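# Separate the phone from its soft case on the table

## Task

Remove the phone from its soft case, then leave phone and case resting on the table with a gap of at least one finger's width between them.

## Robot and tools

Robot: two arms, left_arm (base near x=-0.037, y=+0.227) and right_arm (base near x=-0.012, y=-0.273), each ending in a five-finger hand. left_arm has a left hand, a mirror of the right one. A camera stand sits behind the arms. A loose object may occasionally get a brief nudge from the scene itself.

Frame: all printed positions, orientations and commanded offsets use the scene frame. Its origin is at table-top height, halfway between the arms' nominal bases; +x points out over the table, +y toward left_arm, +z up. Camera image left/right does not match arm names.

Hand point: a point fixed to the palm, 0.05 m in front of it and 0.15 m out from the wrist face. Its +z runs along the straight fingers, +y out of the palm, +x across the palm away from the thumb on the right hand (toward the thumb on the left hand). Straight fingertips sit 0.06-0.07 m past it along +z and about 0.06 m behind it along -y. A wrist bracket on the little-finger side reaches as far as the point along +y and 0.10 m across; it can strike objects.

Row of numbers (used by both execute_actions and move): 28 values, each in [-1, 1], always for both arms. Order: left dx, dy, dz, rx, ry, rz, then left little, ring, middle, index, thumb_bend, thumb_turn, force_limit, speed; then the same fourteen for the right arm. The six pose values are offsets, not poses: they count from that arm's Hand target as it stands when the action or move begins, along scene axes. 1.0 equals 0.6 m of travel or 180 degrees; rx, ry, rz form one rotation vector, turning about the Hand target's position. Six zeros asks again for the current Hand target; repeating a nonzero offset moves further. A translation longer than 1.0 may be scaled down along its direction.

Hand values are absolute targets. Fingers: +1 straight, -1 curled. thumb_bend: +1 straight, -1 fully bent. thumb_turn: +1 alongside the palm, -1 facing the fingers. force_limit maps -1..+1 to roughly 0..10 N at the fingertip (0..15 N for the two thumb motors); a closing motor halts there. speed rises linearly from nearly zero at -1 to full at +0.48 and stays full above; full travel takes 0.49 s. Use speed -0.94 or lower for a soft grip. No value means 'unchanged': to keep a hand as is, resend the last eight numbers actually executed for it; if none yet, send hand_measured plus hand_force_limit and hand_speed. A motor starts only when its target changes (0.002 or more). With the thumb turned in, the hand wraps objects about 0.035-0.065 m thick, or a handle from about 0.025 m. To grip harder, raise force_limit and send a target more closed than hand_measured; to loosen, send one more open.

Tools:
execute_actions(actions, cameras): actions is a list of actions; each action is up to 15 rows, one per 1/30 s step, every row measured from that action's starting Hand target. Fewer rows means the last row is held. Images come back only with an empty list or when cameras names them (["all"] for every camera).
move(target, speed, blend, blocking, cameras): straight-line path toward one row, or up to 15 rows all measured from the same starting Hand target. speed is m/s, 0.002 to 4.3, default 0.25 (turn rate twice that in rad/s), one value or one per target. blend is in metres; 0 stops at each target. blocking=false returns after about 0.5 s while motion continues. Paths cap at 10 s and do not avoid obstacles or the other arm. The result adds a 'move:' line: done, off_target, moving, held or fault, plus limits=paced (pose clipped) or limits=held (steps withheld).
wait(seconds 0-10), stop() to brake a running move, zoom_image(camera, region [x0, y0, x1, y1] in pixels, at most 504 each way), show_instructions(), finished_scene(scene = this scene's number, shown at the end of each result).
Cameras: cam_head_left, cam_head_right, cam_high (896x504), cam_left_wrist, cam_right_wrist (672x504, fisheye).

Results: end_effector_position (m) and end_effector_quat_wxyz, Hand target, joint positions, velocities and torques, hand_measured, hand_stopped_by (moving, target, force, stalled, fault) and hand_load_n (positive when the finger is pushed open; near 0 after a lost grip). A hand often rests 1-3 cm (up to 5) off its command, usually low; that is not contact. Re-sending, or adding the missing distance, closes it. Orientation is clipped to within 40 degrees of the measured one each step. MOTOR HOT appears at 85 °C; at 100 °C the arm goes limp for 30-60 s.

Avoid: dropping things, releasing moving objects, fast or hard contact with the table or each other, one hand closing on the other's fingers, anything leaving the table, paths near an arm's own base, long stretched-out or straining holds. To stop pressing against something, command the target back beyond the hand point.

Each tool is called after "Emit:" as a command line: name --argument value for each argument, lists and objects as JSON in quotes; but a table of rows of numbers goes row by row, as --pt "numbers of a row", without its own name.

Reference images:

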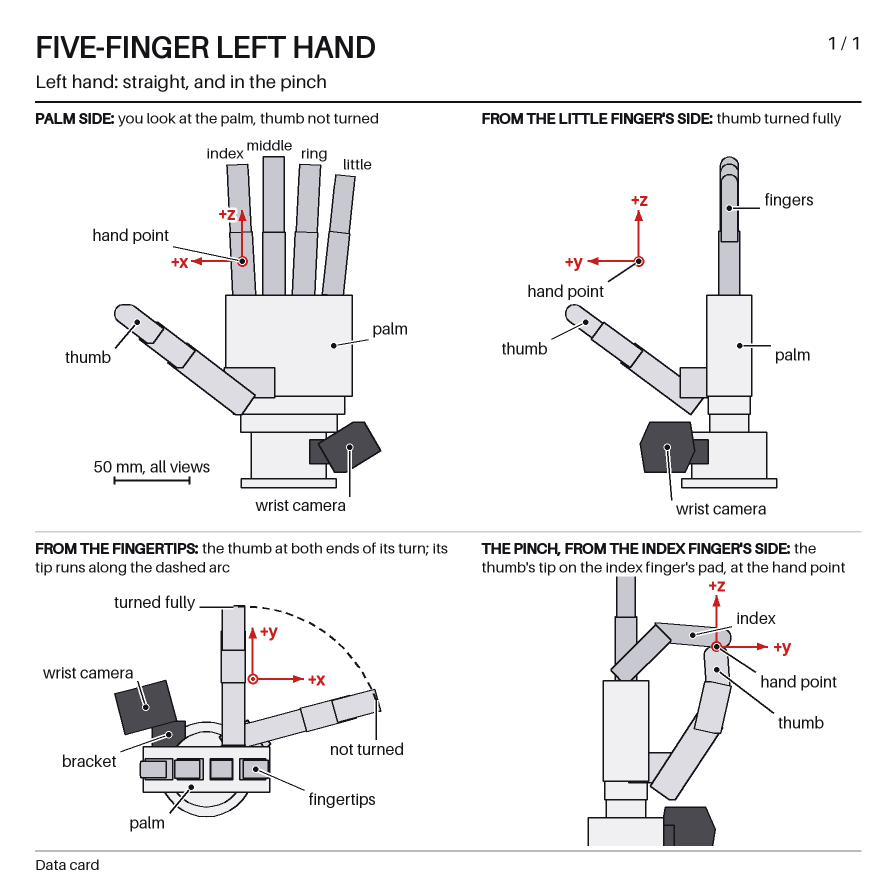

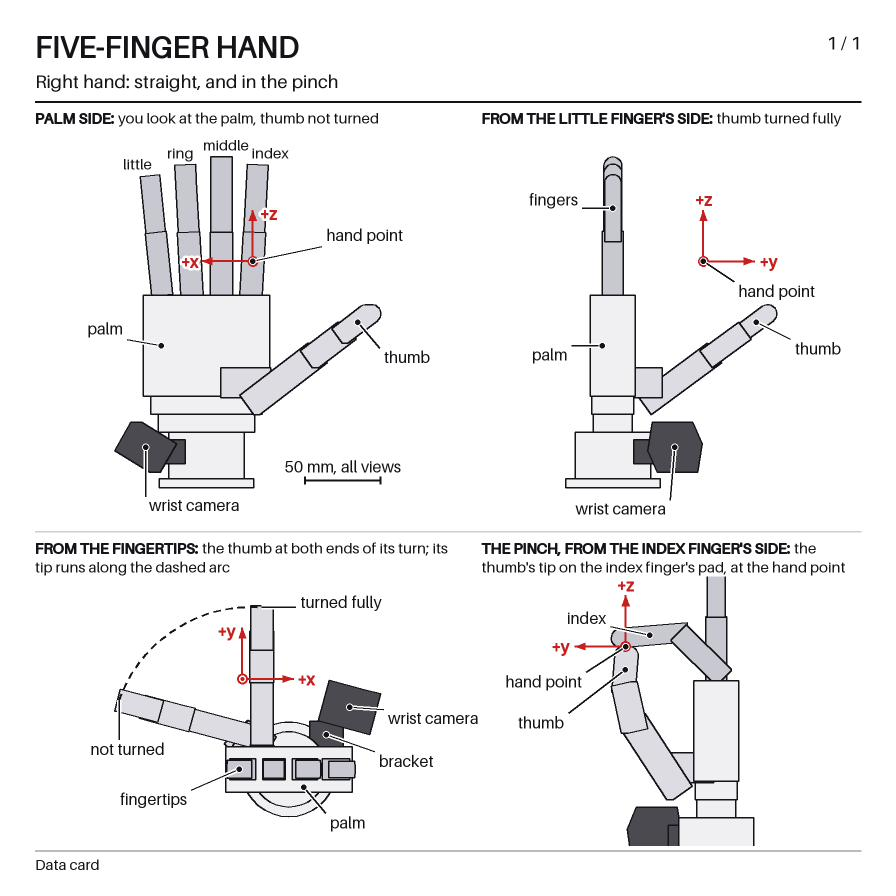

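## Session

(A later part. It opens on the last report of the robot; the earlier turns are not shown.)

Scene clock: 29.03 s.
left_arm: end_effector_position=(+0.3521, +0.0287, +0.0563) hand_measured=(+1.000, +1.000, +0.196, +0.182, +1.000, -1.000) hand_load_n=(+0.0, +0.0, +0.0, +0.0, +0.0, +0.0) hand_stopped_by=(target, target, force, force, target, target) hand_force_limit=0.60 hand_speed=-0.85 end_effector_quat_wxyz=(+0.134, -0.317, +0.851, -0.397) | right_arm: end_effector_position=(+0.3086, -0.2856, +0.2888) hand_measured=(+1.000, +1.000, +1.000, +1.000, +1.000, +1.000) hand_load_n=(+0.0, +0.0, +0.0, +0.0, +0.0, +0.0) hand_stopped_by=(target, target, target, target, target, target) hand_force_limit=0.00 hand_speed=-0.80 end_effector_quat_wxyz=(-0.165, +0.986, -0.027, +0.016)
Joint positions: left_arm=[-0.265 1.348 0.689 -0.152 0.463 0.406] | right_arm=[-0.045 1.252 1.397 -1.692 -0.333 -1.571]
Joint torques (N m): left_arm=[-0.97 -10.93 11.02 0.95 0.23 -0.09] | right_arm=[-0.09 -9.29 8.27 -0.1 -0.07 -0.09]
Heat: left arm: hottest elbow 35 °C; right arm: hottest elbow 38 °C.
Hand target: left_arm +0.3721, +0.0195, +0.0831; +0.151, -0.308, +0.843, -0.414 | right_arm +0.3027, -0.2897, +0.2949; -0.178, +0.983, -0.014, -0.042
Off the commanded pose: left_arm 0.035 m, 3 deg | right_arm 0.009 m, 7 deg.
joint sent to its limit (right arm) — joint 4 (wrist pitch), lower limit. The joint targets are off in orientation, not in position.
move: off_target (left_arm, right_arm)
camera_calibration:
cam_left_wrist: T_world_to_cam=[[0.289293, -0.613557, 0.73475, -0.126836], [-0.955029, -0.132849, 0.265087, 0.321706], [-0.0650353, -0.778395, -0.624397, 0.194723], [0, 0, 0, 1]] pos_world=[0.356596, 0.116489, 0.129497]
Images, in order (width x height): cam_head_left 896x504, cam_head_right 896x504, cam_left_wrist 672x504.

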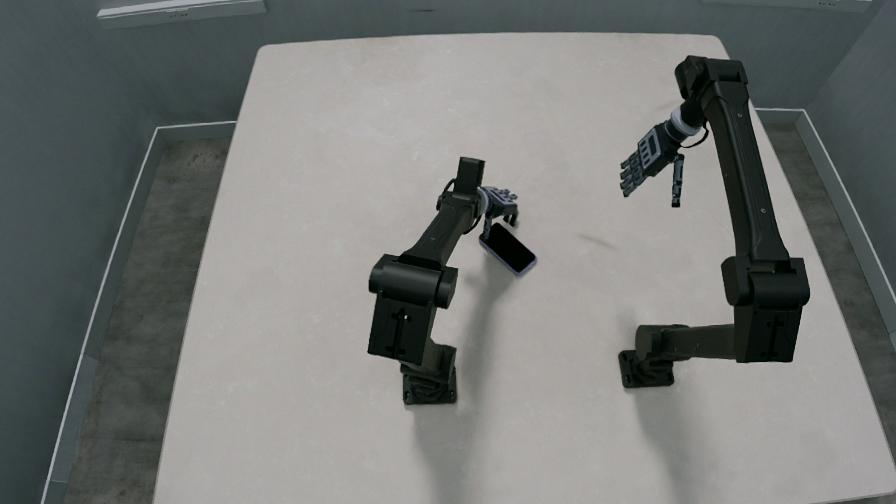

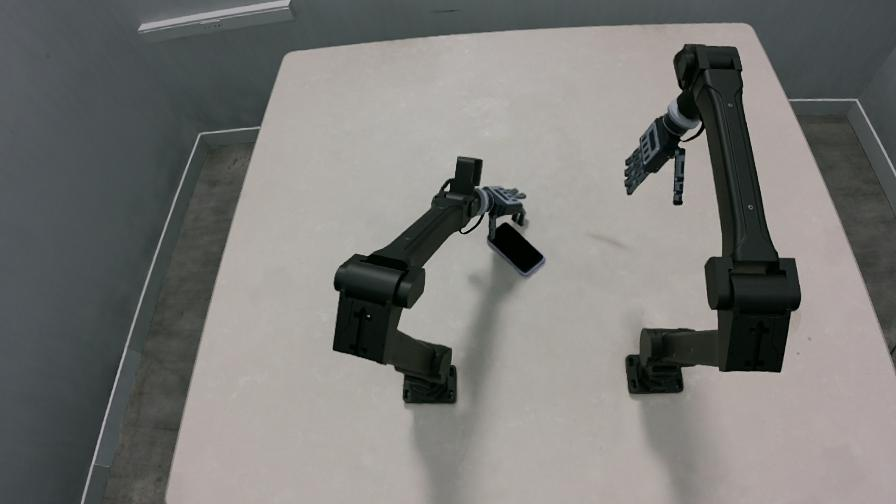

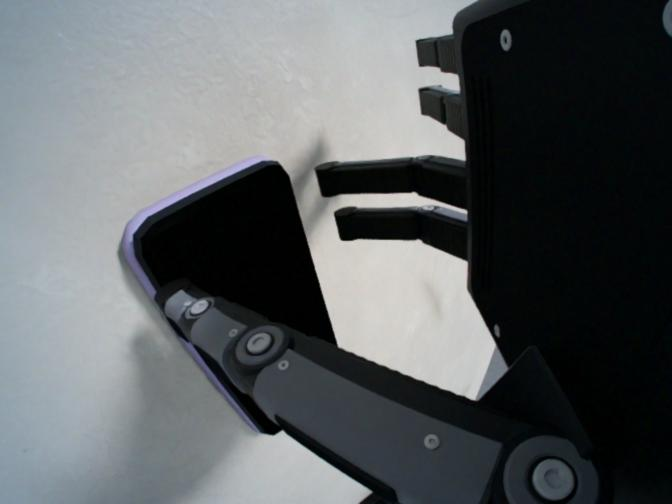

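Emit:
zoom_image --camera "cam_head_left" --region '[440, 160, 580, 290]'

Emit:
zoom_image --camera "cam_left_wrist" --region '[100, 130, 380, 450]'

Scaled by 3.600 from the camera's 896x504 image, which has a finer 1280x720 frame.

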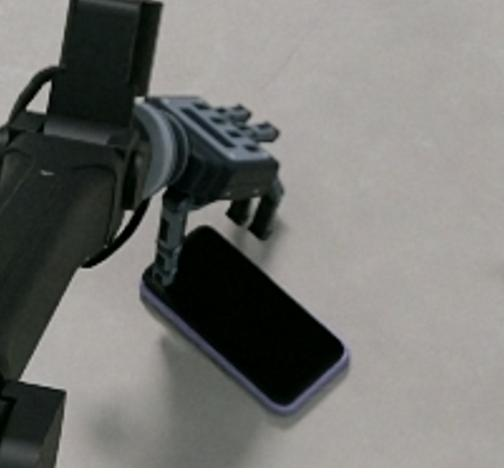

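Scaled by 1.575 from the camera's 672x504 image, which has a finer 960x720 frame.

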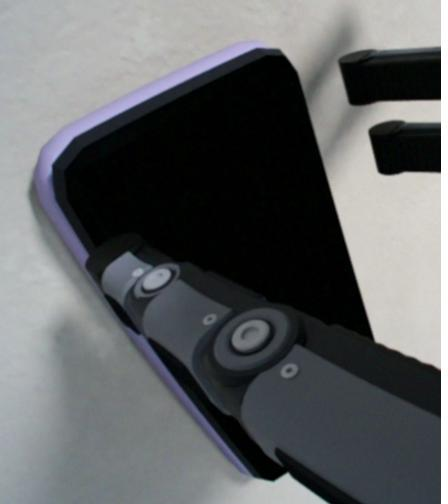

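Emit:
move --target '[-0.057,0.025,-0.03,0,0,0,1,1,0.5,0.5,1,-1,0.4,0.2,0,0,0,0,0,0,1,1,1,1,1,1,0,-0.8]' --speed 0.1 --cameras '["cam_left_wrist"]'

Scene clock: 35.83 s.
left_arm: end_effector_position=(+0.3300, +0.0334, +0.0544) hand_measured=(+1.000, +1.000, +0.500, +0.500, +1.000, -1.000) hand_load_n=(+0.0, +0.0, +0.0, +0.0, +0.0, +0.0) hand_stopped_by=(target, target, target, target, target, target) hand_force_limit=0.40 hand_speed=0.20 end_effector_quat_wxyz=(+0.136, -0.314, +0.849, -0.403) | right_arm: end_effector_position=(+0.3086, -0.2856, +0.2888) hand_measured=(+1.000, +1.000, +1.000, +1.000, +1.000, +1.000) hand_load_n=(+0.0, +0.0, +0.0, +0.0, +0.0, +0.0) hand_stopped_by=(target, target, target, target, target, target) hand_force_limit=0.00 hand_speed=-0.80 end_effector_quat_wxyz=(-0.165, +0.986, -0.027, +0.016)
Joint positions: left_arm=[-0.265 1.287 0.621 -0.13 0.47 0.406] | right_arm=[-0.045 1.252 1.397 -1.692 -0.333 -1.571]
Joint torques (N m): left_arm=[0.32 -9.88 7.45 1.76 0.35 0.05] | right_arm=[-0.09 -9.23 8.27 -0.1 -0.07 -0.09]
Heat: left arm: hottest elbow 35 °C; right arm: hottest elbow 38 °C.
Hand target: left_arm +0.3379, +0.0345, +0.0650; +0.151, -0.308, +0.843, -0.414 | right_arm +0.3027, -0.2897, +0.2949; -0.178, +0.983, -0.014, -0.042
Off the commanded pose: left_arm 0.013 m, 2 deg | right_arm 0.009 m, 7 deg.
joint sent to its limit (right arm) — joint 4 (wrist pitch), lower limit. The joint targets are off in orientation, not in position.
move: off_target (left_arm, right_arm)
camera_calibration:
cam_left_wrist: T_world_to_cam=[[0.277434, -0.608642, 0.743361, -0.112949], [-0.95877, -0.125822, 0.25481, 0.30322], [-0.0615569, -0.783405, -0.618455, 0.194362], [0, 0, 0, 1]] pos_world=[0.334019, 0.12167, 0.126903]
Images, in order (width x height): cam_left_wrist 672x504.

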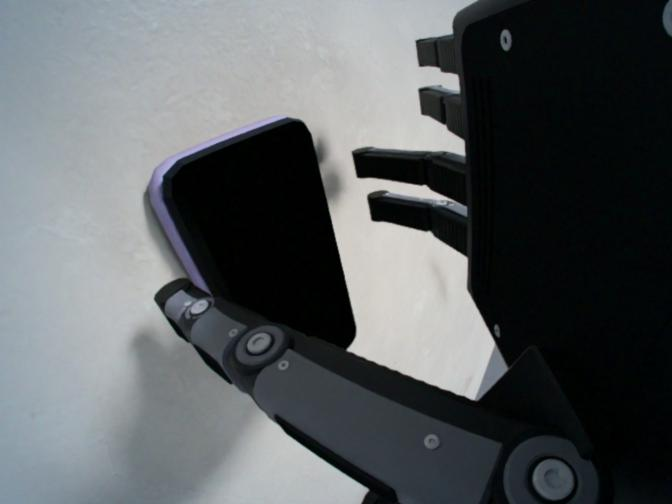

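Emit:
move --target '[-0.0107,0.001,-0.065,0,0,0,1,1,0.5,0.5,1,-1,0.4,0.2,0,0,0,0,0,0,1,1,1,1,1,1,0,-0.8]' --speed 0.08 --cameras '["cam_left_wrist"]'

Scene clock: 37.50 s.
left_arm: end_effector_position=(+0.3288, +0.0333, +0.0307) hand_measured=(+1.000, +1.000, +0.500, +0.500, +1.000, -1.000) hand_load_n=(+0.0, +0.0, -3.5, +0.0, +0.0, +0.0) hand_stopped_by=(target, target, target, target, target, target) hand_force_limit=0.40 hand_speed=0.20 end_effector_quat_wxyz=(+0.150, -0.306, +0.844, -0.415) | right_arm: end_effector_position=(+0.3086, -0.2856, +0.2888) hand_measured=(+1.000, +1.000, +1.000, +1.000, +1.000, +1.000) hand_load_n=(+0.0, +0.0, +0.0, +0.0, +0.0, +0.0) hand_stopped_by=(target, target, target, target, target, target) hand_force_limit=0.00 hand_speed=-0.80 end_effector_quat_wxyz=(-0.165, +0.986, -0.027, +0.016)
Joint positions: left_arm=[-0.265 1.332 0.559 0.015 0.474 0.406] | right_arm=[-0.045 1.252 1.397 -1.692 -0.333 -1.571]
Joint torques (N m): left_arm=[-0.03 -7.06 6.58 1.7 0.13 0.03] | right_arm=[-0.09 -9.17 8.25 -0.09 -0.07 -0.09]
Heat: left arm: hottest elbow 35 °C; right arm: hottest elbow 38 °C.
Hand target: left_arm +0.3314, +0.0350, +0.0260; +0.151, -0.308, +0.843, -0.414 | right_arm +0.3027, -0.2897, +0.2949; -0.178, +0.983, -0.014, -0.042
Off the commanded pose: left_arm 0.006 m, 0 deg | right_arm 0.009 m, 7 deg.
joint sent to its limit (right arm) — joint 4 (wrist pitch), lower limit. The joint targets are off in orientation, not in position.
move: off_target (right_arm)
camera_calibration:
cam_left_wrist: T_world_to_cam=[[0.247914, -0.599791, 0.760782, -0.0861448], [-0.967969, -0.121188, 0.219886, 0.312108], [-0.039688, -0.790927, -0.610623, 0.172437], [0, 0, 0, 1]] pos_world=[0.330311, 0.12254, 0.102203]
Images, in order (width x height): cam_left_wrist 672x504.

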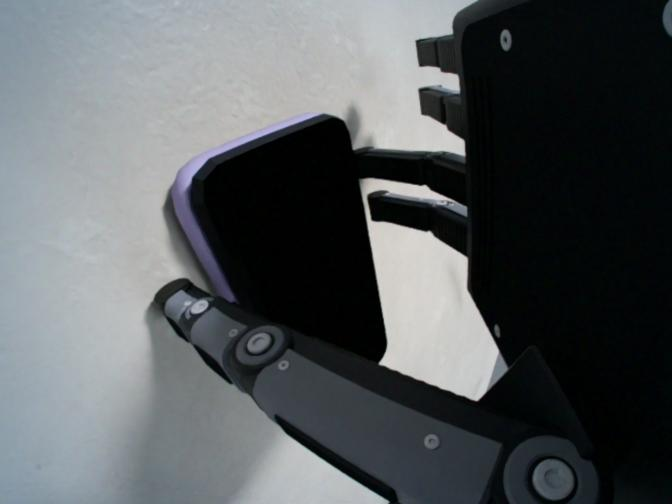

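Emit:
move --target '[0,0,-0.002,0,0,0,1,1,-0.2,-0.2,1,-1,0.8,-0.85,0,0,0,0,0,0,1,1,1,1,1,1,0,-0.8]' --speed 0.08 --cameras '["cam_left_wrist"]'

Emit:
zoom_image --camera "cam_left_wrist" --region '[100, 90, 480, 380]'

Scene clock: 39.23 s.
left_arm: end_effector_position=(+0.3331, +0.0318, +0.0331) hand_measured=(+1.000, +1.000, +0.198, +0.184, +1.000, -1.000) hand_load_n=(+0.0, +0.0, +7.0, +10.5, +2.0, -1.0) hand_stopped_by=(target, target, force, force, target, target) hand_force_limit=0.80 hand_speed=-0.85 end_effector_quat_wxyz=(+0.157, -0.302, +0.841, -0.420) | right_arm: end_effector_position=(+0.3086, -0.2856, +0.2888) hand_measured=(+1.000, +1.000, +1.000, +1.000, +1.000, +1.000) hand_load_n=(+0.0, +0.0, +0.0, +0.0, +0.0, +0.0) hand_stopped_by=(target, target, target, target, target, target) hand_force_limit=0.00 hand_speed=-0.80 end_effector_quat_wxyz=(-0.165, +0.986, -0.027, +0.016)
Joint positions: left_arm=[-0.265 1.333 0.559 0.038 0.475 0.406] | right_arm=[-0.045 1.252 1.397 -1.692 -0.333 -1.571]
Joint torques (N m): left_arm=[0.21 -7 6.5 1.13 0.07 0.05] | right_arm=[-0.09 -9.23 8.25 -0.1 -0.07 -0.09]
Heat: left arm: hottest elbow 35 °C; right arm: hottest elbow 38 °C.
Hand target: left_arm +0.3314, +0.0349, +0.0249; +0.151, -0.308, +0.843, -0.414 | right_arm +0.3027, -0.2897, +0.2949; -0.178, +0.983, -0.014, -0.042
Off the commanded pose: left_arm 0.009 m, 1 deg | right_arm 0.009 m, 7 deg.
joint sent to its limit (right arm) — joint 4 (wrist pitch), lower limit. The joint targets are off in orientation, not in position.
move: off_target (right_arm)
camera_calibration:
cam_left_wrist: T_world_to_cam=[[0.232098, -0.59512, 0.769391, -0.0851475], [-0.972262, -0.118405, 0.201711, 0.317501], [-0.0289423, -0.794866, -0.606094, 0.169341], [0, 0, 0, 1]] pos_world=[0.333358, 0.121524, 0.104105]
Images, in order (width x height): cam_left_wrist 672x504.

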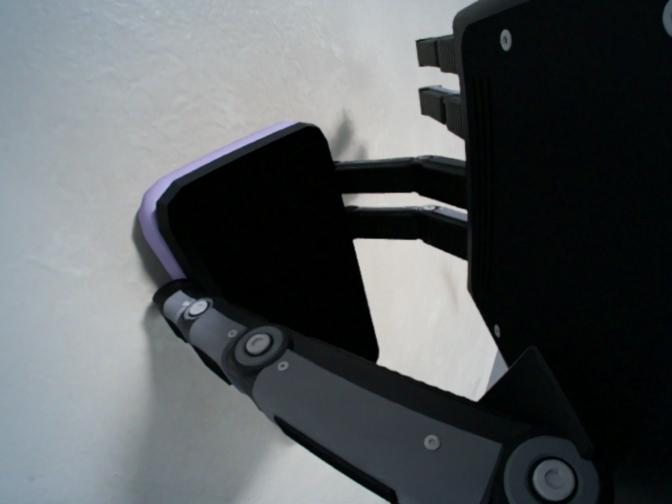

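Scaled by 1.326 from the camera's 672x504 image, which has a finer 960x720 frame.

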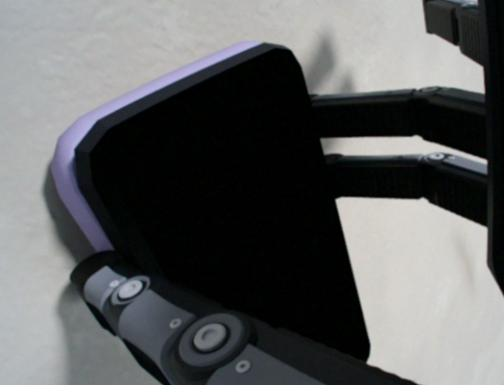

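Emit:
move --target '[0.008,-0.003,0.035,0,0,0,1,1,-0.2,-0.2,1,-1,0.8,-0.85,0,0,0,0,0,0,1,1,1,1,1,1,0,-0.8]' --speed 0.06 --cameras '["cam_left_wrist"]'

Emit:
zoom_image --camera "cam_left_wrist" --region '[100, 90, 480, 380]'

Scene clock: 41.47 s.
left_arm: end_effector_position=(+0.3266, +0.0339, +0.0343) hand_measured=(+1.000, +1.000, +0.198, +0.184, +1.000, -1.000) hand_load_n=(+0.0, +0.0, +5.5, +8.5, +1.5, -1.5) hand_stopped_by=(target, target, force, force, target, target) hand_force_limit=0.80 hand_speed=-0.85 end_effector_quat_wxyz=(+0.145, -0.308, +0.846, -0.411) | right_arm: end_effector_position=(+0.3086, -0.2856, +0.2888) hand_measured=(+1.000, +1.000, +1.000, +1.000, +1.000, +1.000) hand_load_n=(+0.0, +0.0, +0.0, +0.0, +0.0, +0.0) hand_stopped_by=(target, target, target, target, target, target) hand_force_limit=0.00 hand_speed=-0.80 end_effector_quat_wxyz=(-0.165, +0.986, -0.027, +0.016)
Joint positions: left_arm=[-0.265 1.32 0.568 -0.02 0.474 0.406] | right_arm=[-0.045 1.252 1.397 -1.692 -0.333 -1.571]
Joint torques (N m): left_arm=[-0.32 -9 8.81 0.57 0.09 0] | right_arm=[-0.03 -9.17 8.25 -0.1 -0.07 -0.09]
Heat: left arm: hottest elbow 35 °C; right arm: hottest elbow 38 °C.
Hand target: left_arm +0.3362, +0.0331, +0.0458; +0.151, -0.308, +0.843, -0.414 | right_arm +0.3027, -0.2897, +0.2949; -0.178, +0.983, -0.014, -0.042
Off the commanded pose: left_arm 0.015 m, 1 deg | right_arm 0.009 m, 7 deg.
joint sent to its limit (right arm) — joint 4 (wrist pitch), lower limit. The joint targets are off in orientation, not in position.
move: off_target (left_arm, right_arm)
camera_calibration:
cam_left_wrist: T_world_to_cam=[[0.258444, -0.602522, 0.755098, -0.0911579], [-0.964808, -0.121743, 0.233076, 0.307828], [-0.0485057, -0.788762, -0.612782, 0.177744], [0, 0, 0, 1]] pos_world=[0.329175, 0.122749, 0.106004]
Images, in order (width x height): cam_left_wrist 672x504.

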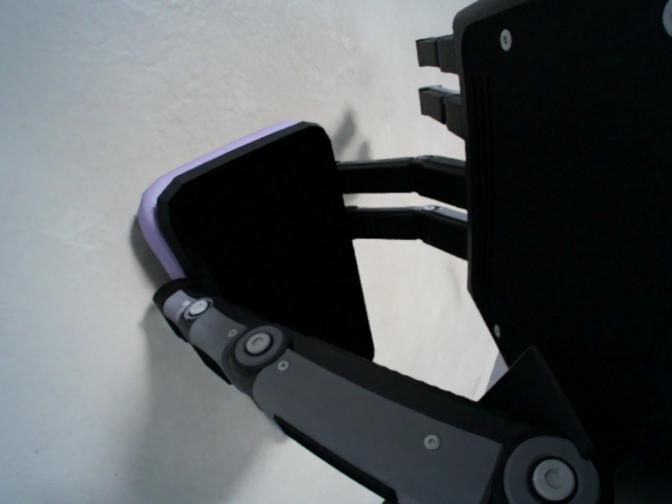

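Scaled by 1.326 from the camera's 672x504 image, which has a finer 960x720 frame.

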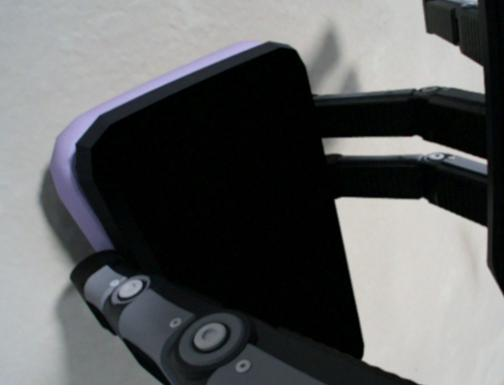

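Emit:
move --target '[0.008,-0.005,0.03,0,0,0,1,1,-0.2,-0.2,1,-1,0.8,-0.85,0,0,0,0,0,0,1,1,1,1,1,1,0,-0.8]' --speed 0.06 --cameras '["cam_left_wrist","cam_head_left"]'

Emit:
zoom_image --camera "cam_left_wrist" --region '[100, 90, 480, 380]'

Scene clock: 42.97 s.
left_arm: end_effector_position=(+0.3182, +0.0370, +0.0364) hand_measured=(+1.000, +1.000, +0.198, +0.184, +1.000, -1.000) hand_load_n=(+0.0, +0.0, +3.0, +6.5, +1.0, -1.0) hand_stopped_by=(target, target, force, force, target, target) hand_force_limit=0.80 hand_speed=-0.85 end_effector_quat_wxyz=(+0.129, -0.318, +0.851, -0.398) | right_arm: end_effector_position=(+0.3086, -0.2856, +0.2888) hand_measured=(+1.000, +1.000, +1.000, +1.000, +1.000, +1.000) hand_load_n=(+0.0, +0.0, +0.0, +0.0, +0.0, +0.0) hand_stopped_by=(target, target, target, target, target, target) hand_force_limit=0.00 hand_speed=-0.80 end_effector_quat_wxyz=(-0.165, +0.986, -0.027, +0.016)
Joint positions: left_arm=[-0.265 1.301 0.58 -0.096 0.469 0.406] | right_arm=[-0.045 1.252 1.397 -1.692 -0.333 -1.571]
Joint torques (N m): left_arm=[-0.38 -10.46 10.77 0.92 0.17 -0.03] | right_arm=[-0.09 -9.23 8.27 -0.1 -0.07 -0.09]
Heat: left arm: hottest elbow 35 °C; right arm: hottest elbow 39 °C.
Hand target: left_arm +0.3410, +0.0302, +0.0638; +0.151, -0.308, +0.843, -0.414 | right_arm +0.3027, -0.2897, +0.2949; -0.178, +0.983, -0.014, -0.042
Off the commanded pose: left_arm 0.036 m, 3 deg | right_arm 0.009 m, 7 deg.
joint sent to its limit (right arm) — joint 4 (wrist pitch), lower limit. The joint targets are off in orientation, not in position.
move: off_target (left_arm, right_arm)
camera_calibration:
cam_left_wrist: T_world_to_cam=[[0.292558, -0.612853, 0.734045, -0.0983328], [-0.953506, -0.128878, 0.272426, 0.294751], [-0.0723551, -0.779617, -0.622063, 0.188761], [0, 0, 0, 1]] pos_world=[0.323473, 0.124885, 0.109304]
Images, in order (width x height): cam_head_left 896x504, cam_left_wrist 672x504.

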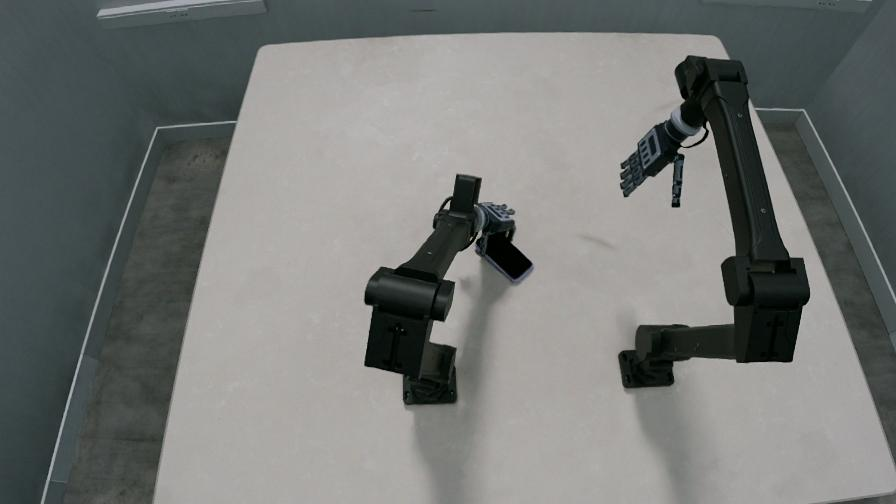

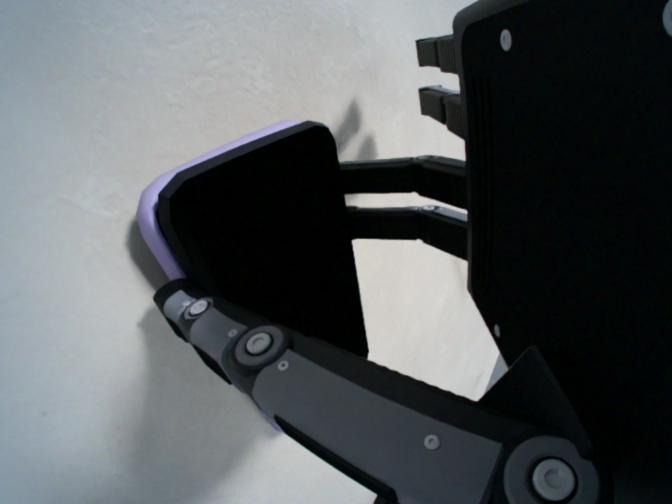

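Scaled by 1.326 from the camera's 672x504 image, which has a finer 960x720 frame.

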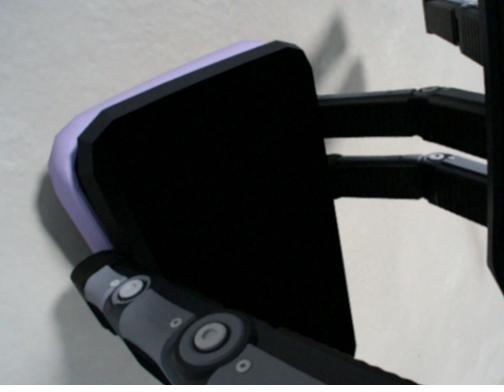

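Emit:
move --target '[0,0,0,0,0,0,1,1,-0.3,-0.3,1,-1,0.9,-0.85,0,0,0,0,0,0,1,1,1,1,1,1,0,-0.8]' --speed 0.06 --cameras '["cam_left_wrist","cam_head_left"]'

Emit:
zoom_image --camera "cam_left_wrist" --region '[100, 90, 480, 380]'

Emit:
zoom_image --camera "cam_head_left" --region '[440, 160, 580, 290]'

Scene clock: 44.37 s.
left_arm: end_effector_position=(+0.3177, +0.0372, +0.0361) hand_measured=(+1.000, +1.000, +0.160, +0.174, +1.000, -1.000) hand_load_n=(+0.0, +0.0, +9.5, +7.0, +2.0, -1.0) hand_stopped_by=(target, target, force, force, target, target) hand_force_limit=0.90 hand_speed=-0.85 end_effector_quat_wxyz=(+0.129, -0.318, +0.851, -0.397) | right_arm: end_effector_position=(+0.3086, -0.2856, +0.2888) hand_measured=(+1.000, +1.000, +1.000, +1.000, +1.000, +1.000) hand_load_n=(+0.0, +0.0, +0.0, +0.0, +0.0, +0.0) hand_stopped_by=(target, target, target, target, target, target) hand_force_limit=0.00 hand_speed=-0.80 end_effector_quat_wxyz=(-0.165, +0.986, -0.027, +0.016)
Joint positions: left_arm=[-0.265 1.301 0.58 -0.098 0.469 0.406] | right_arm=[-0.045 1.252 1.397 -1.692 -0.333 -1.571]
Joint torques (N m): left_arm=[-0.26 -10.17 10.77 0.94 0.17 -0.02] | right_arm=[-0.03 -9.29 8.28 -0.1 -0.07 -0.09]
Heat: left arm: hottest elbow 36 °C; right arm: hottest elbow 39 °C.
Hand target: left_arm +0.3410, +0.0302, +0.0637; +0.151, -0.308, +0.843, -0.414 | right_arm +0.3027, -0.2897, +0.2949; -0.178, +0.983, -0.014, -0.042
Off the commanded pose: left_arm 0.037 m, 4 deg | right_arm 0.009 m, 7 deg.
joint sent to its limit (right arm) — joint 4 (wrist pitch), lower limit. The joint targets are off in orientation, not in position.
move: off_target (left_arm, right_arm)
camera_calibration:
cam_left_wrist: T_world_to_cam=[[0.294236, -0.613425, 0.732895, -0.0983796], [-0.952908, -0.129383, 0.274274, 0.294196], [-0.0734222, -0.779083, -0.622607, 0.189032], [0, 0, 0, 1]] pos_world=[0.323168, 0.124987, 0.109104]
Images, in order (width x height): cam_head_left 896x504, cam_left_wrist 672x504.

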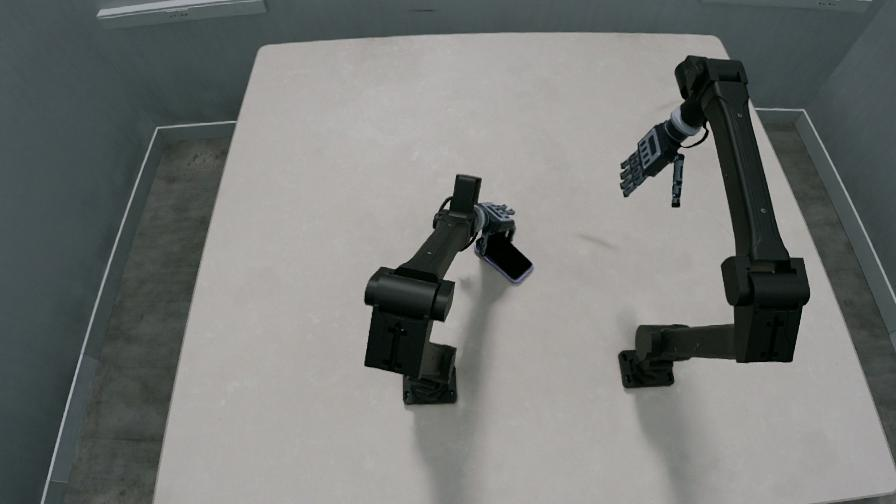

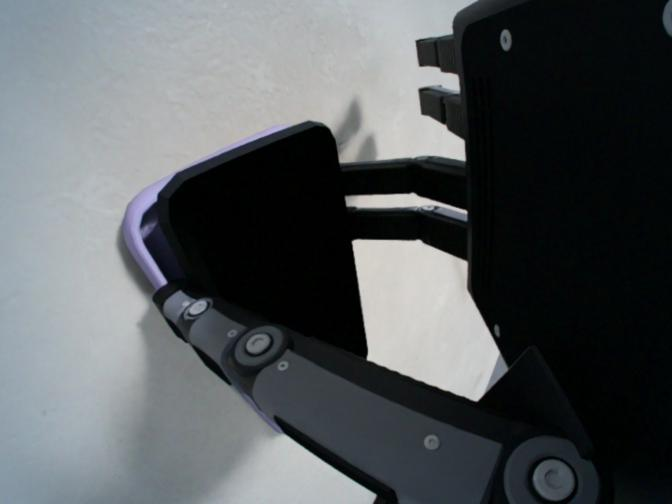

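Scaled by 1.326 from the camera's 672x504 image, which has a finer 960x720 frame.

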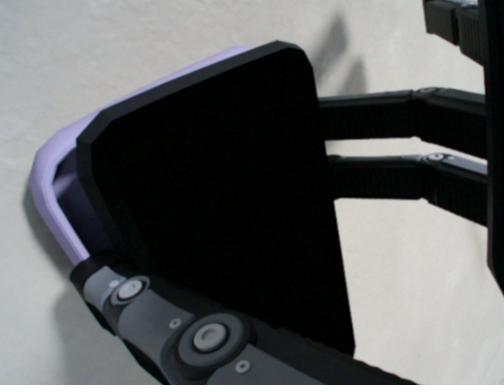

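Scaled by 3.600 from the camera's 896x504 image, which has a finer 1280x720 frame.

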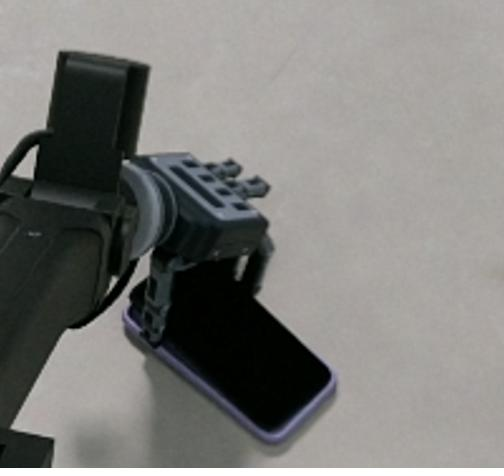

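Emit:
move --target '[0.015,-0.006,0.025,0,0,0,1,1,-0.3,-0.3,1,-1,0.9,-0.85,0,0,0,0,0,0,1,1,1,1,1,1,0,-0.8]' --speed 0.05 --cameras '["cam_left_wrist","cam_head_left"]'

Emit:
zoom_image --camera "cam_left_wrist" --region '[100, 90, 480, 380]'

Emit:
zoom_image --camera "cam_head_left" --region '[440, 160, 580, 290]'

Scene clock: 47.30 s.
left_arm: end_effector_position=(+0.3214, +0.0366, +0.0441) hand_measured=(+1.000, +1.000, +0.160, +0.174, +1.000, -1.000) hand_load_n=(+0.0, -0.5, +5.0, +6.5, +1.5, -1.5) hand_stopped_by=(target, target, force, force, target, target) hand_force_limit=0.90 hand_speed=-0.85 end_effector_quat_wxyz=(+0.123, -0.322, +0.853, -0.391) | right_arm: end_effector_position=(+0.3086, -0.2856, +0.2888) hand_measured=(+1.000, +1.000, +1.000, +1.000, +1.000, +1.000) hand_load_n=(+0.0, +0.0, +0.0, +0.0, +0.0, +0.0) hand_stopped_by=(target, target, target, target, target, target) hand_force_limit=0.00 hand_speed=-0.80 end_effector_quat_wxyz=(-0.165, +0.986, -0.027, +0.016)
Joint positions: left_arm=[-0.265 1.298 0.613 -0.151 0.466 0.406] | right_arm=[-0.045 1.252 1.397 -1.692 -0.333 -1.571]
Joint torques (N m): left_arm=[-0.62 -10.46 11.85 1.01 0.2 -0.04] | right_arm=[-0.03 -9.23 8.27 -0.1 -0.07 -0.09]
Heat: left arm: hottest elbow 36 °C; right arm: hottest elbow 39 °C.
Hand target: left_arm +0.3500, +0.0266, +0.0788; +0.151, -0.308, +0.843, -0.414 | right_arm +0.3027, -0.2897, +0.2949; -0.178, +0.983, -0.014, -0.042
Off the commanded pose: left_arm 0.046 m, 5 deg | right_arm 0.009 m, 7 deg.
joint sent to its limit (right arm) — joint 4 (wrist pitch), lower limit. The joint targets are off in orientation, not in position.
move: off_target (left_arm, right_arm)
camera_calibration:
cam_left_wrist: T_world_to_cam=[[0.307213, -0.617447, 0.724141, -0.109435], [-0.948054, -0.13257, 0.28917, 0.293406], [-0.0825478, -0.775361, -0.6261, 0.196779], [0, 0, 0, 1]] pos_world=[0.328029, 0.123901, 0.117605]
Images, in order (width x height): cam_head_left 896x504, cam_left_wrist 672x504.

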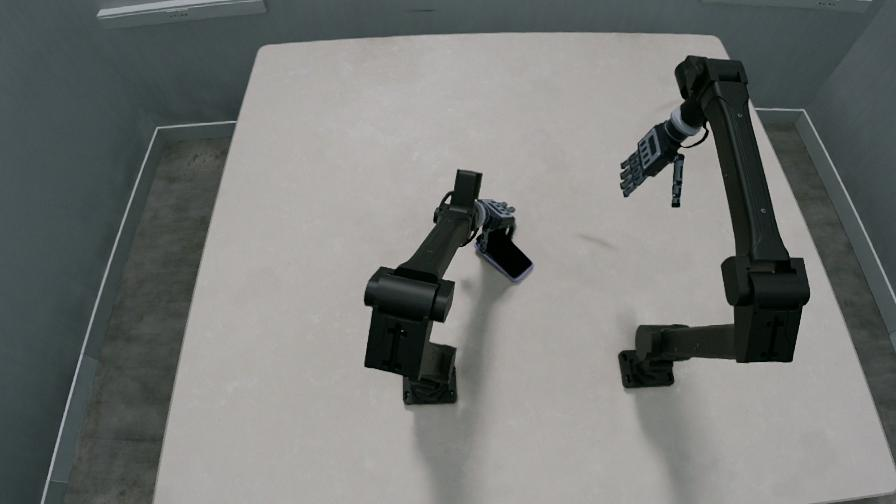

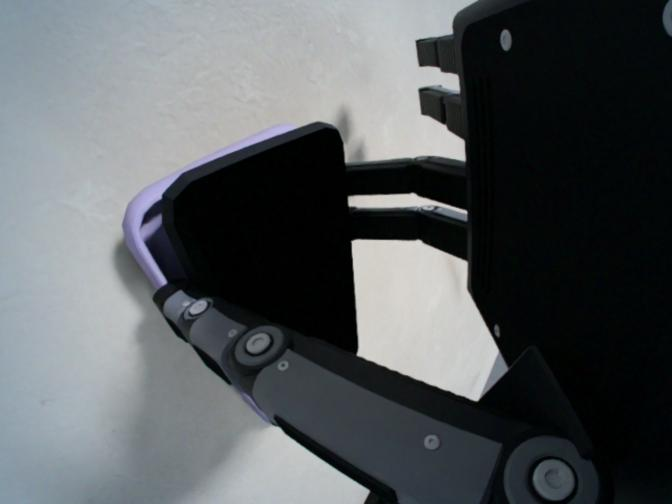

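Scaled by 1.326 from the camera's 672x504 image, which has a finer 960x720 frame.

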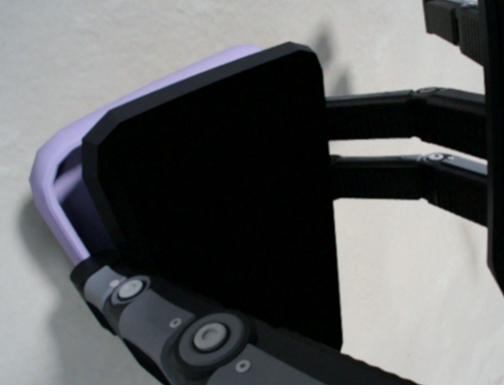

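Scaled by 3.600 from the camera's 896x504 image, which has a finer 1280x720 frame.

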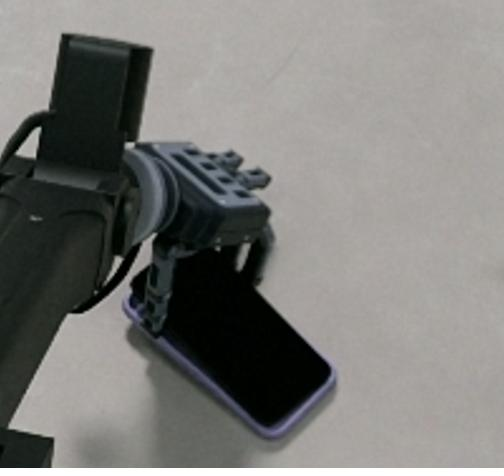

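Emit:
move --pt "0 0 0 0 0 0 1 1 -0.35 -0.35 1 -1 0.95 -0.85 0 0 0 0 0 0 1 1 1 1 1 1 0 -0.8" --pt "0.008 -0.004 0.02 0 0 0 1 1 -0.35 -0.35 1 -1 0.95 -0.85 0 0 0 0 0 0 1 1 1 1 1 1 0 -0.8" --speed 0.05 --cameras '["cam_left_wrist","cam_head_left"]'

Emit:
zoom_image --camera "cam_left_wrist" --region '[100, 90, 480, 380]'

Emit:
zoom_image --camera "cam_head_left" --region '[440, 160, 580, 290]'

Scene clock: 49.70 s.
left_arm: end_effector_position=(+0.3273, +0.0354, +0.0550) hand_measured=(+1.000, +1.000, +0.134, +0.162, +1.000, -1.000) hand_load_n=(+0.0, +0.0, +5.5, +8.0, +2.0, -2.0) hand_stopped_by=(target, target, force, force, target, target) hand_force_limit=0.95 hand_speed=-0.85 end_effector_quat_wxyz=(+0.124, -0.322, +0.853, -0.391) | right_arm: end_effector_position=(+0.3086, -0.2856, +0.2888) hand_measured=(+1.000, +1.000, +1.000, +1.000, +1.000, +1.000) hand_load_n=(+0.0, +0.0, +0.0, +0.0, -0.5, +0.0) hand_stopped_by=(target, target, target, target, target, target) hand_force_limit=0.00 hand_speed=-0.80 end_effector_quat_wxyz=(-0.165, +0.986, -0.027, +0.016)
Joint positions: left_arm=[-0.265 1.29 0.642 -0.188 0.464 0.406] | right_arm=[-0.045 1.252 1.397 -1.692 -0.333 -1.571]
Joint torques (N m): left_arm=[-0.91 -10.52 12.07 0.99 0.19 -0.06] | right_arm=[-0.03 -9.29 8.27 -0.09 -0.07 -0.09]
Heat: left arm: hottest elbow 36 °C; right arm: hottest elbow 39 °C.
Hand target: left_arm +0.3549, +0.0241, +0.0909; +0.151, -0.308, +0.843, -0.414 | right_arm +0.3027, -0.2897, +0.2949; -0.178, +0.983, -0.014, -0.042
Off the commanded pose: left_arm 0.047 m, 5 deg | right_arm 0.009 m, 7 deg.
joint sent to its limit (right arm) — joint 4 (wrist pitch), lower limit. The joint targets are off in orientation, not in position.
move: off_target (left_arm, right_arm)
camera_calibration:
cam_left_wrist: T_world_to_cam=[[0.307449, -0.618004, 0.723565, -0.119786], [-0.948098, -0.134103, 0.288316, 0.295708], [-0.0811482, -0.774653, -0.627158, 0.202641], [0, 0, 0, 1]] pos_world=[0.333632, 0.122604, 0.128503]
Images, in order (width x height): cam_head_left 896x504, cam_left_wrist 672x504.

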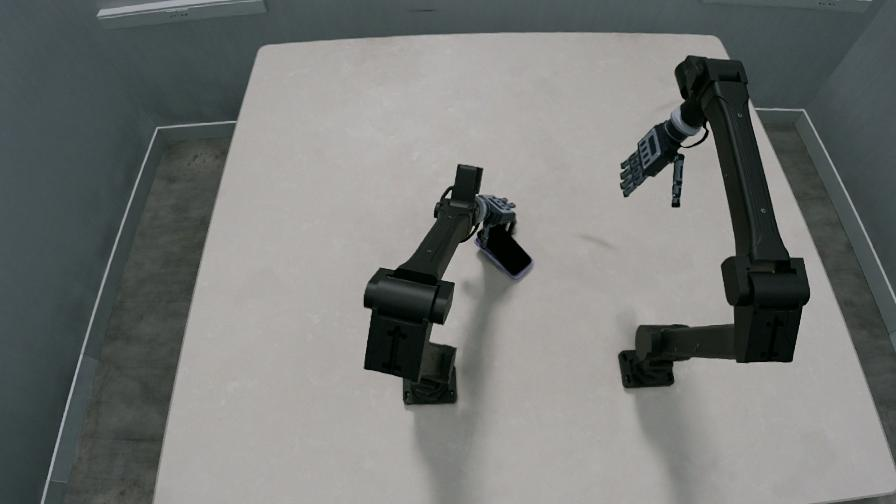

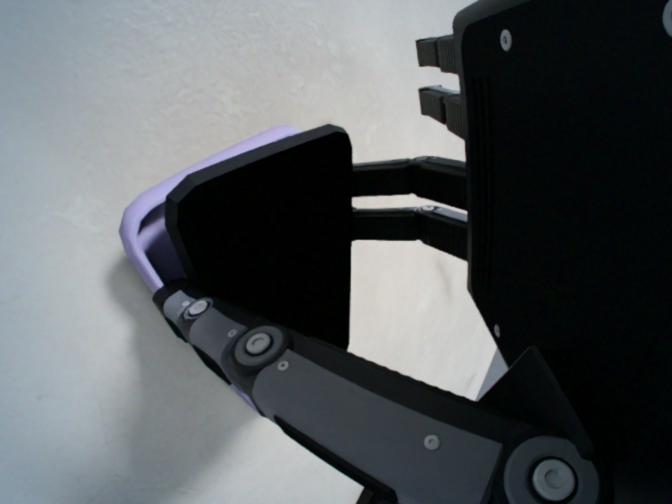

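Scaled by 1.326 from the camera's 672x504 image, which has a finer 960x720 frame.

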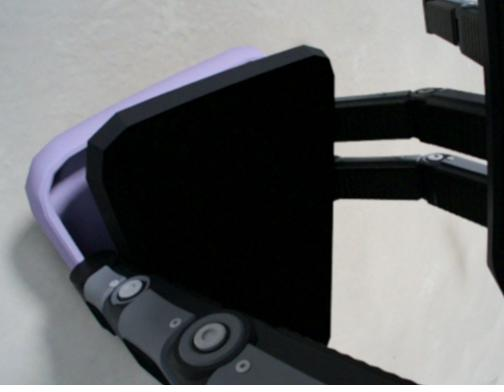

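Scaled by 3.600 from the camera's 896x504 image, which has a finer 1280x720 frame.

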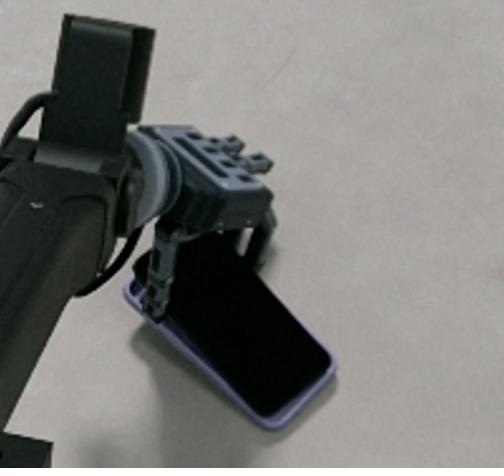

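Emit:
move --pt "0 0 0 0 0 0 1 1 -0.4 -0.4 1 -1 1.0 -0.85 0 0 0 0 0 0 1 1 1 1 1 1 0 -0.8" --pt "0.008 -0.004 0.025 0 0 0 1 1 -0.4 -0.4 1 -1 1.0 -0.85 0 0 0 0 0 0 1 1 1 1 1 1 0 -0.8" --speed 0.05 --cameras '["cam_left_wrist","cam_head_left"]'

Emit:
zoom_image --camera "cam_left_wrist" --region '[100, 90, 480, 380]'

Emit:
zoom_image --camera "cam_head_left" --region '[440, 160, 580, 290]'

Scene clock: 53.60 s.
left_arm: end_effector_position=(+0.3333, +0.0340, +0.0686) hand_measured=(+1.000, +1.000, +0.110, +0.152, +1.000, -1.000) hand_load_n=(+0.0, +0.0, +5.0, +11.5, +2.0, -3.0) hand_stopped_by=(target, target, force, force, target, target) hand_force_limit=1.00 hand_speed=-0.85 end_effector_quat_wxyz=(+0.124, -0.322, +0.853, -0.390) | right_arm: end_effector_position=(+0.3086, -0.2856, +0.2888) hand_measured=(+1.000, +1.000, +1.000, +1.000, +1.000, +1.000) hand_load_n=(+0.0, +0.0, +0.0, +0.5, +0.0, +0.0) hand_stopped_by=(target, target, target, target, target, target) hand_force_limit=0.00 hand_speed=-0.80 end_effector_quat_wxyz=(-0.165, +0.986, -0.027, +0.016)
Joint positions: left_arm=[-0.265 1.279 0.677 -0.234 0.463 0.406] | right_arm=[-0.045 1.252 1.397 -1.692 -0.333 -1.571]
Joint torques (N m): left_arm=[-1.2 -10.46 12.4 0.98 0.2 -0.09] | right_arm=[-0.03 -9.29 8.25 -0.1 -0.07 -0.09]
Heat: left arm: hottest elbow 37 °C; right arm: hottest elbow 39 °C.
Hand target: left_arm +0.3597, +0.0217, +0.1058; +0.151, -0.308, +0.843, -0.414 | right_arm +0.3027, -0.2897, +0.2949; -0.178, +0.983, -0.014, -0.042
Off the commanded pose: left_arm 0.047 m, 5 deg | right_arm 0.009 m, 7 deg.
joint sent to its limit (right arm) — joint 4 (wrist pitch), lower limit. The joint targets are off in orientation, not in position.
move: off_target (left_arm, right_arm)
camera_calibration:
cam_left_wrist: T_world_to_cam=[[0.307947, -0.618401, 0.723014, -0.132418], [-0.948022, -0.135437, 0.287942, 0.297356], [-0.0801407, -0.774104, -0.627965, 0.210334], [0, 0, 0, 1]] pos_world=[0.339534, 0.121206, 0.142202]
Images, in order (width x height): cam_head_left 896x504, cam_left_wrist 672x504.

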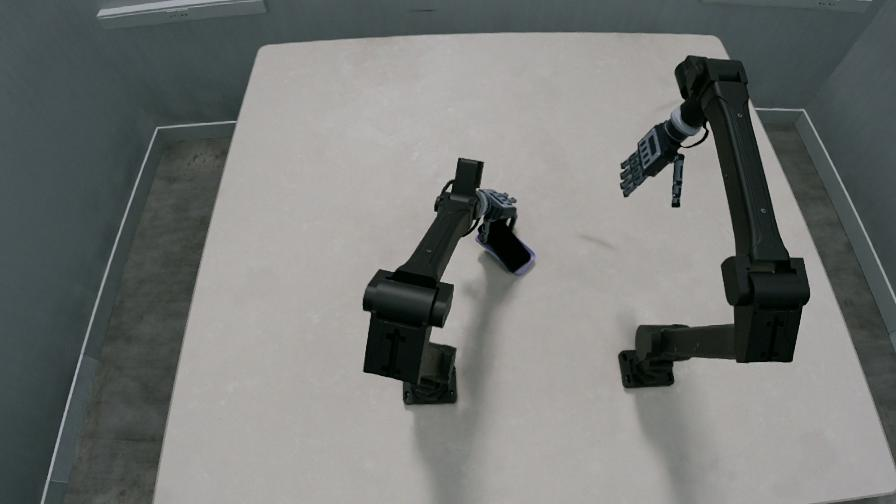

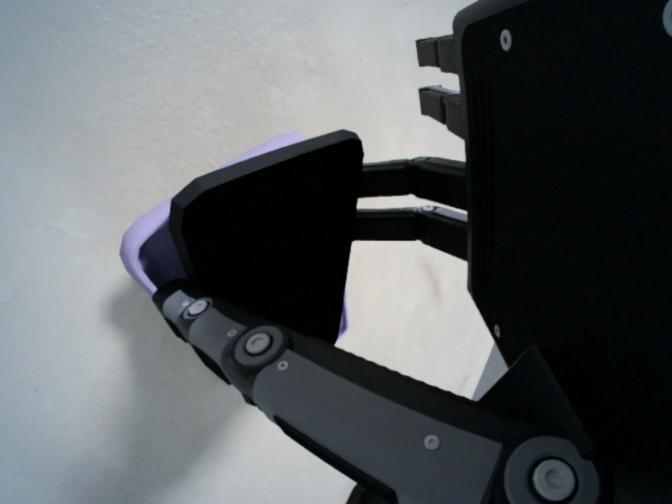

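Scaled by 1.326 from the camera's 672x504 image, which has a finer 960x720 frame.

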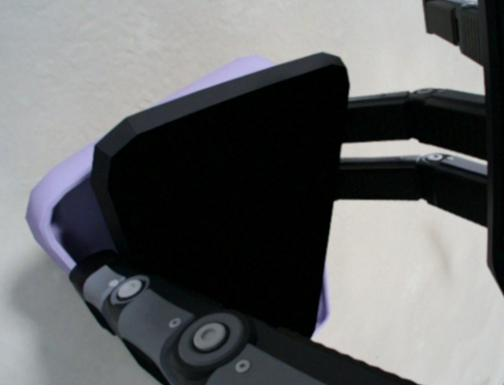

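Scaled by 3.600 from the camera's 896x504 image, which has a finer 1280x720 frame.

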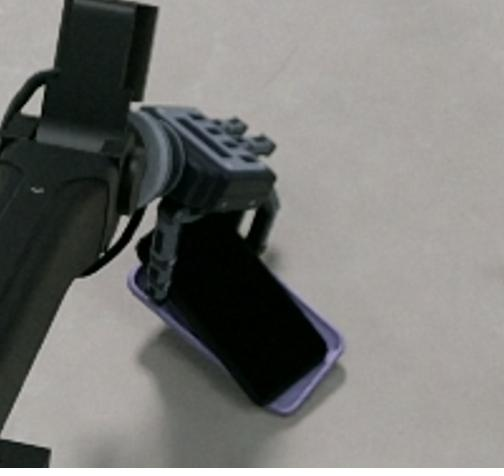

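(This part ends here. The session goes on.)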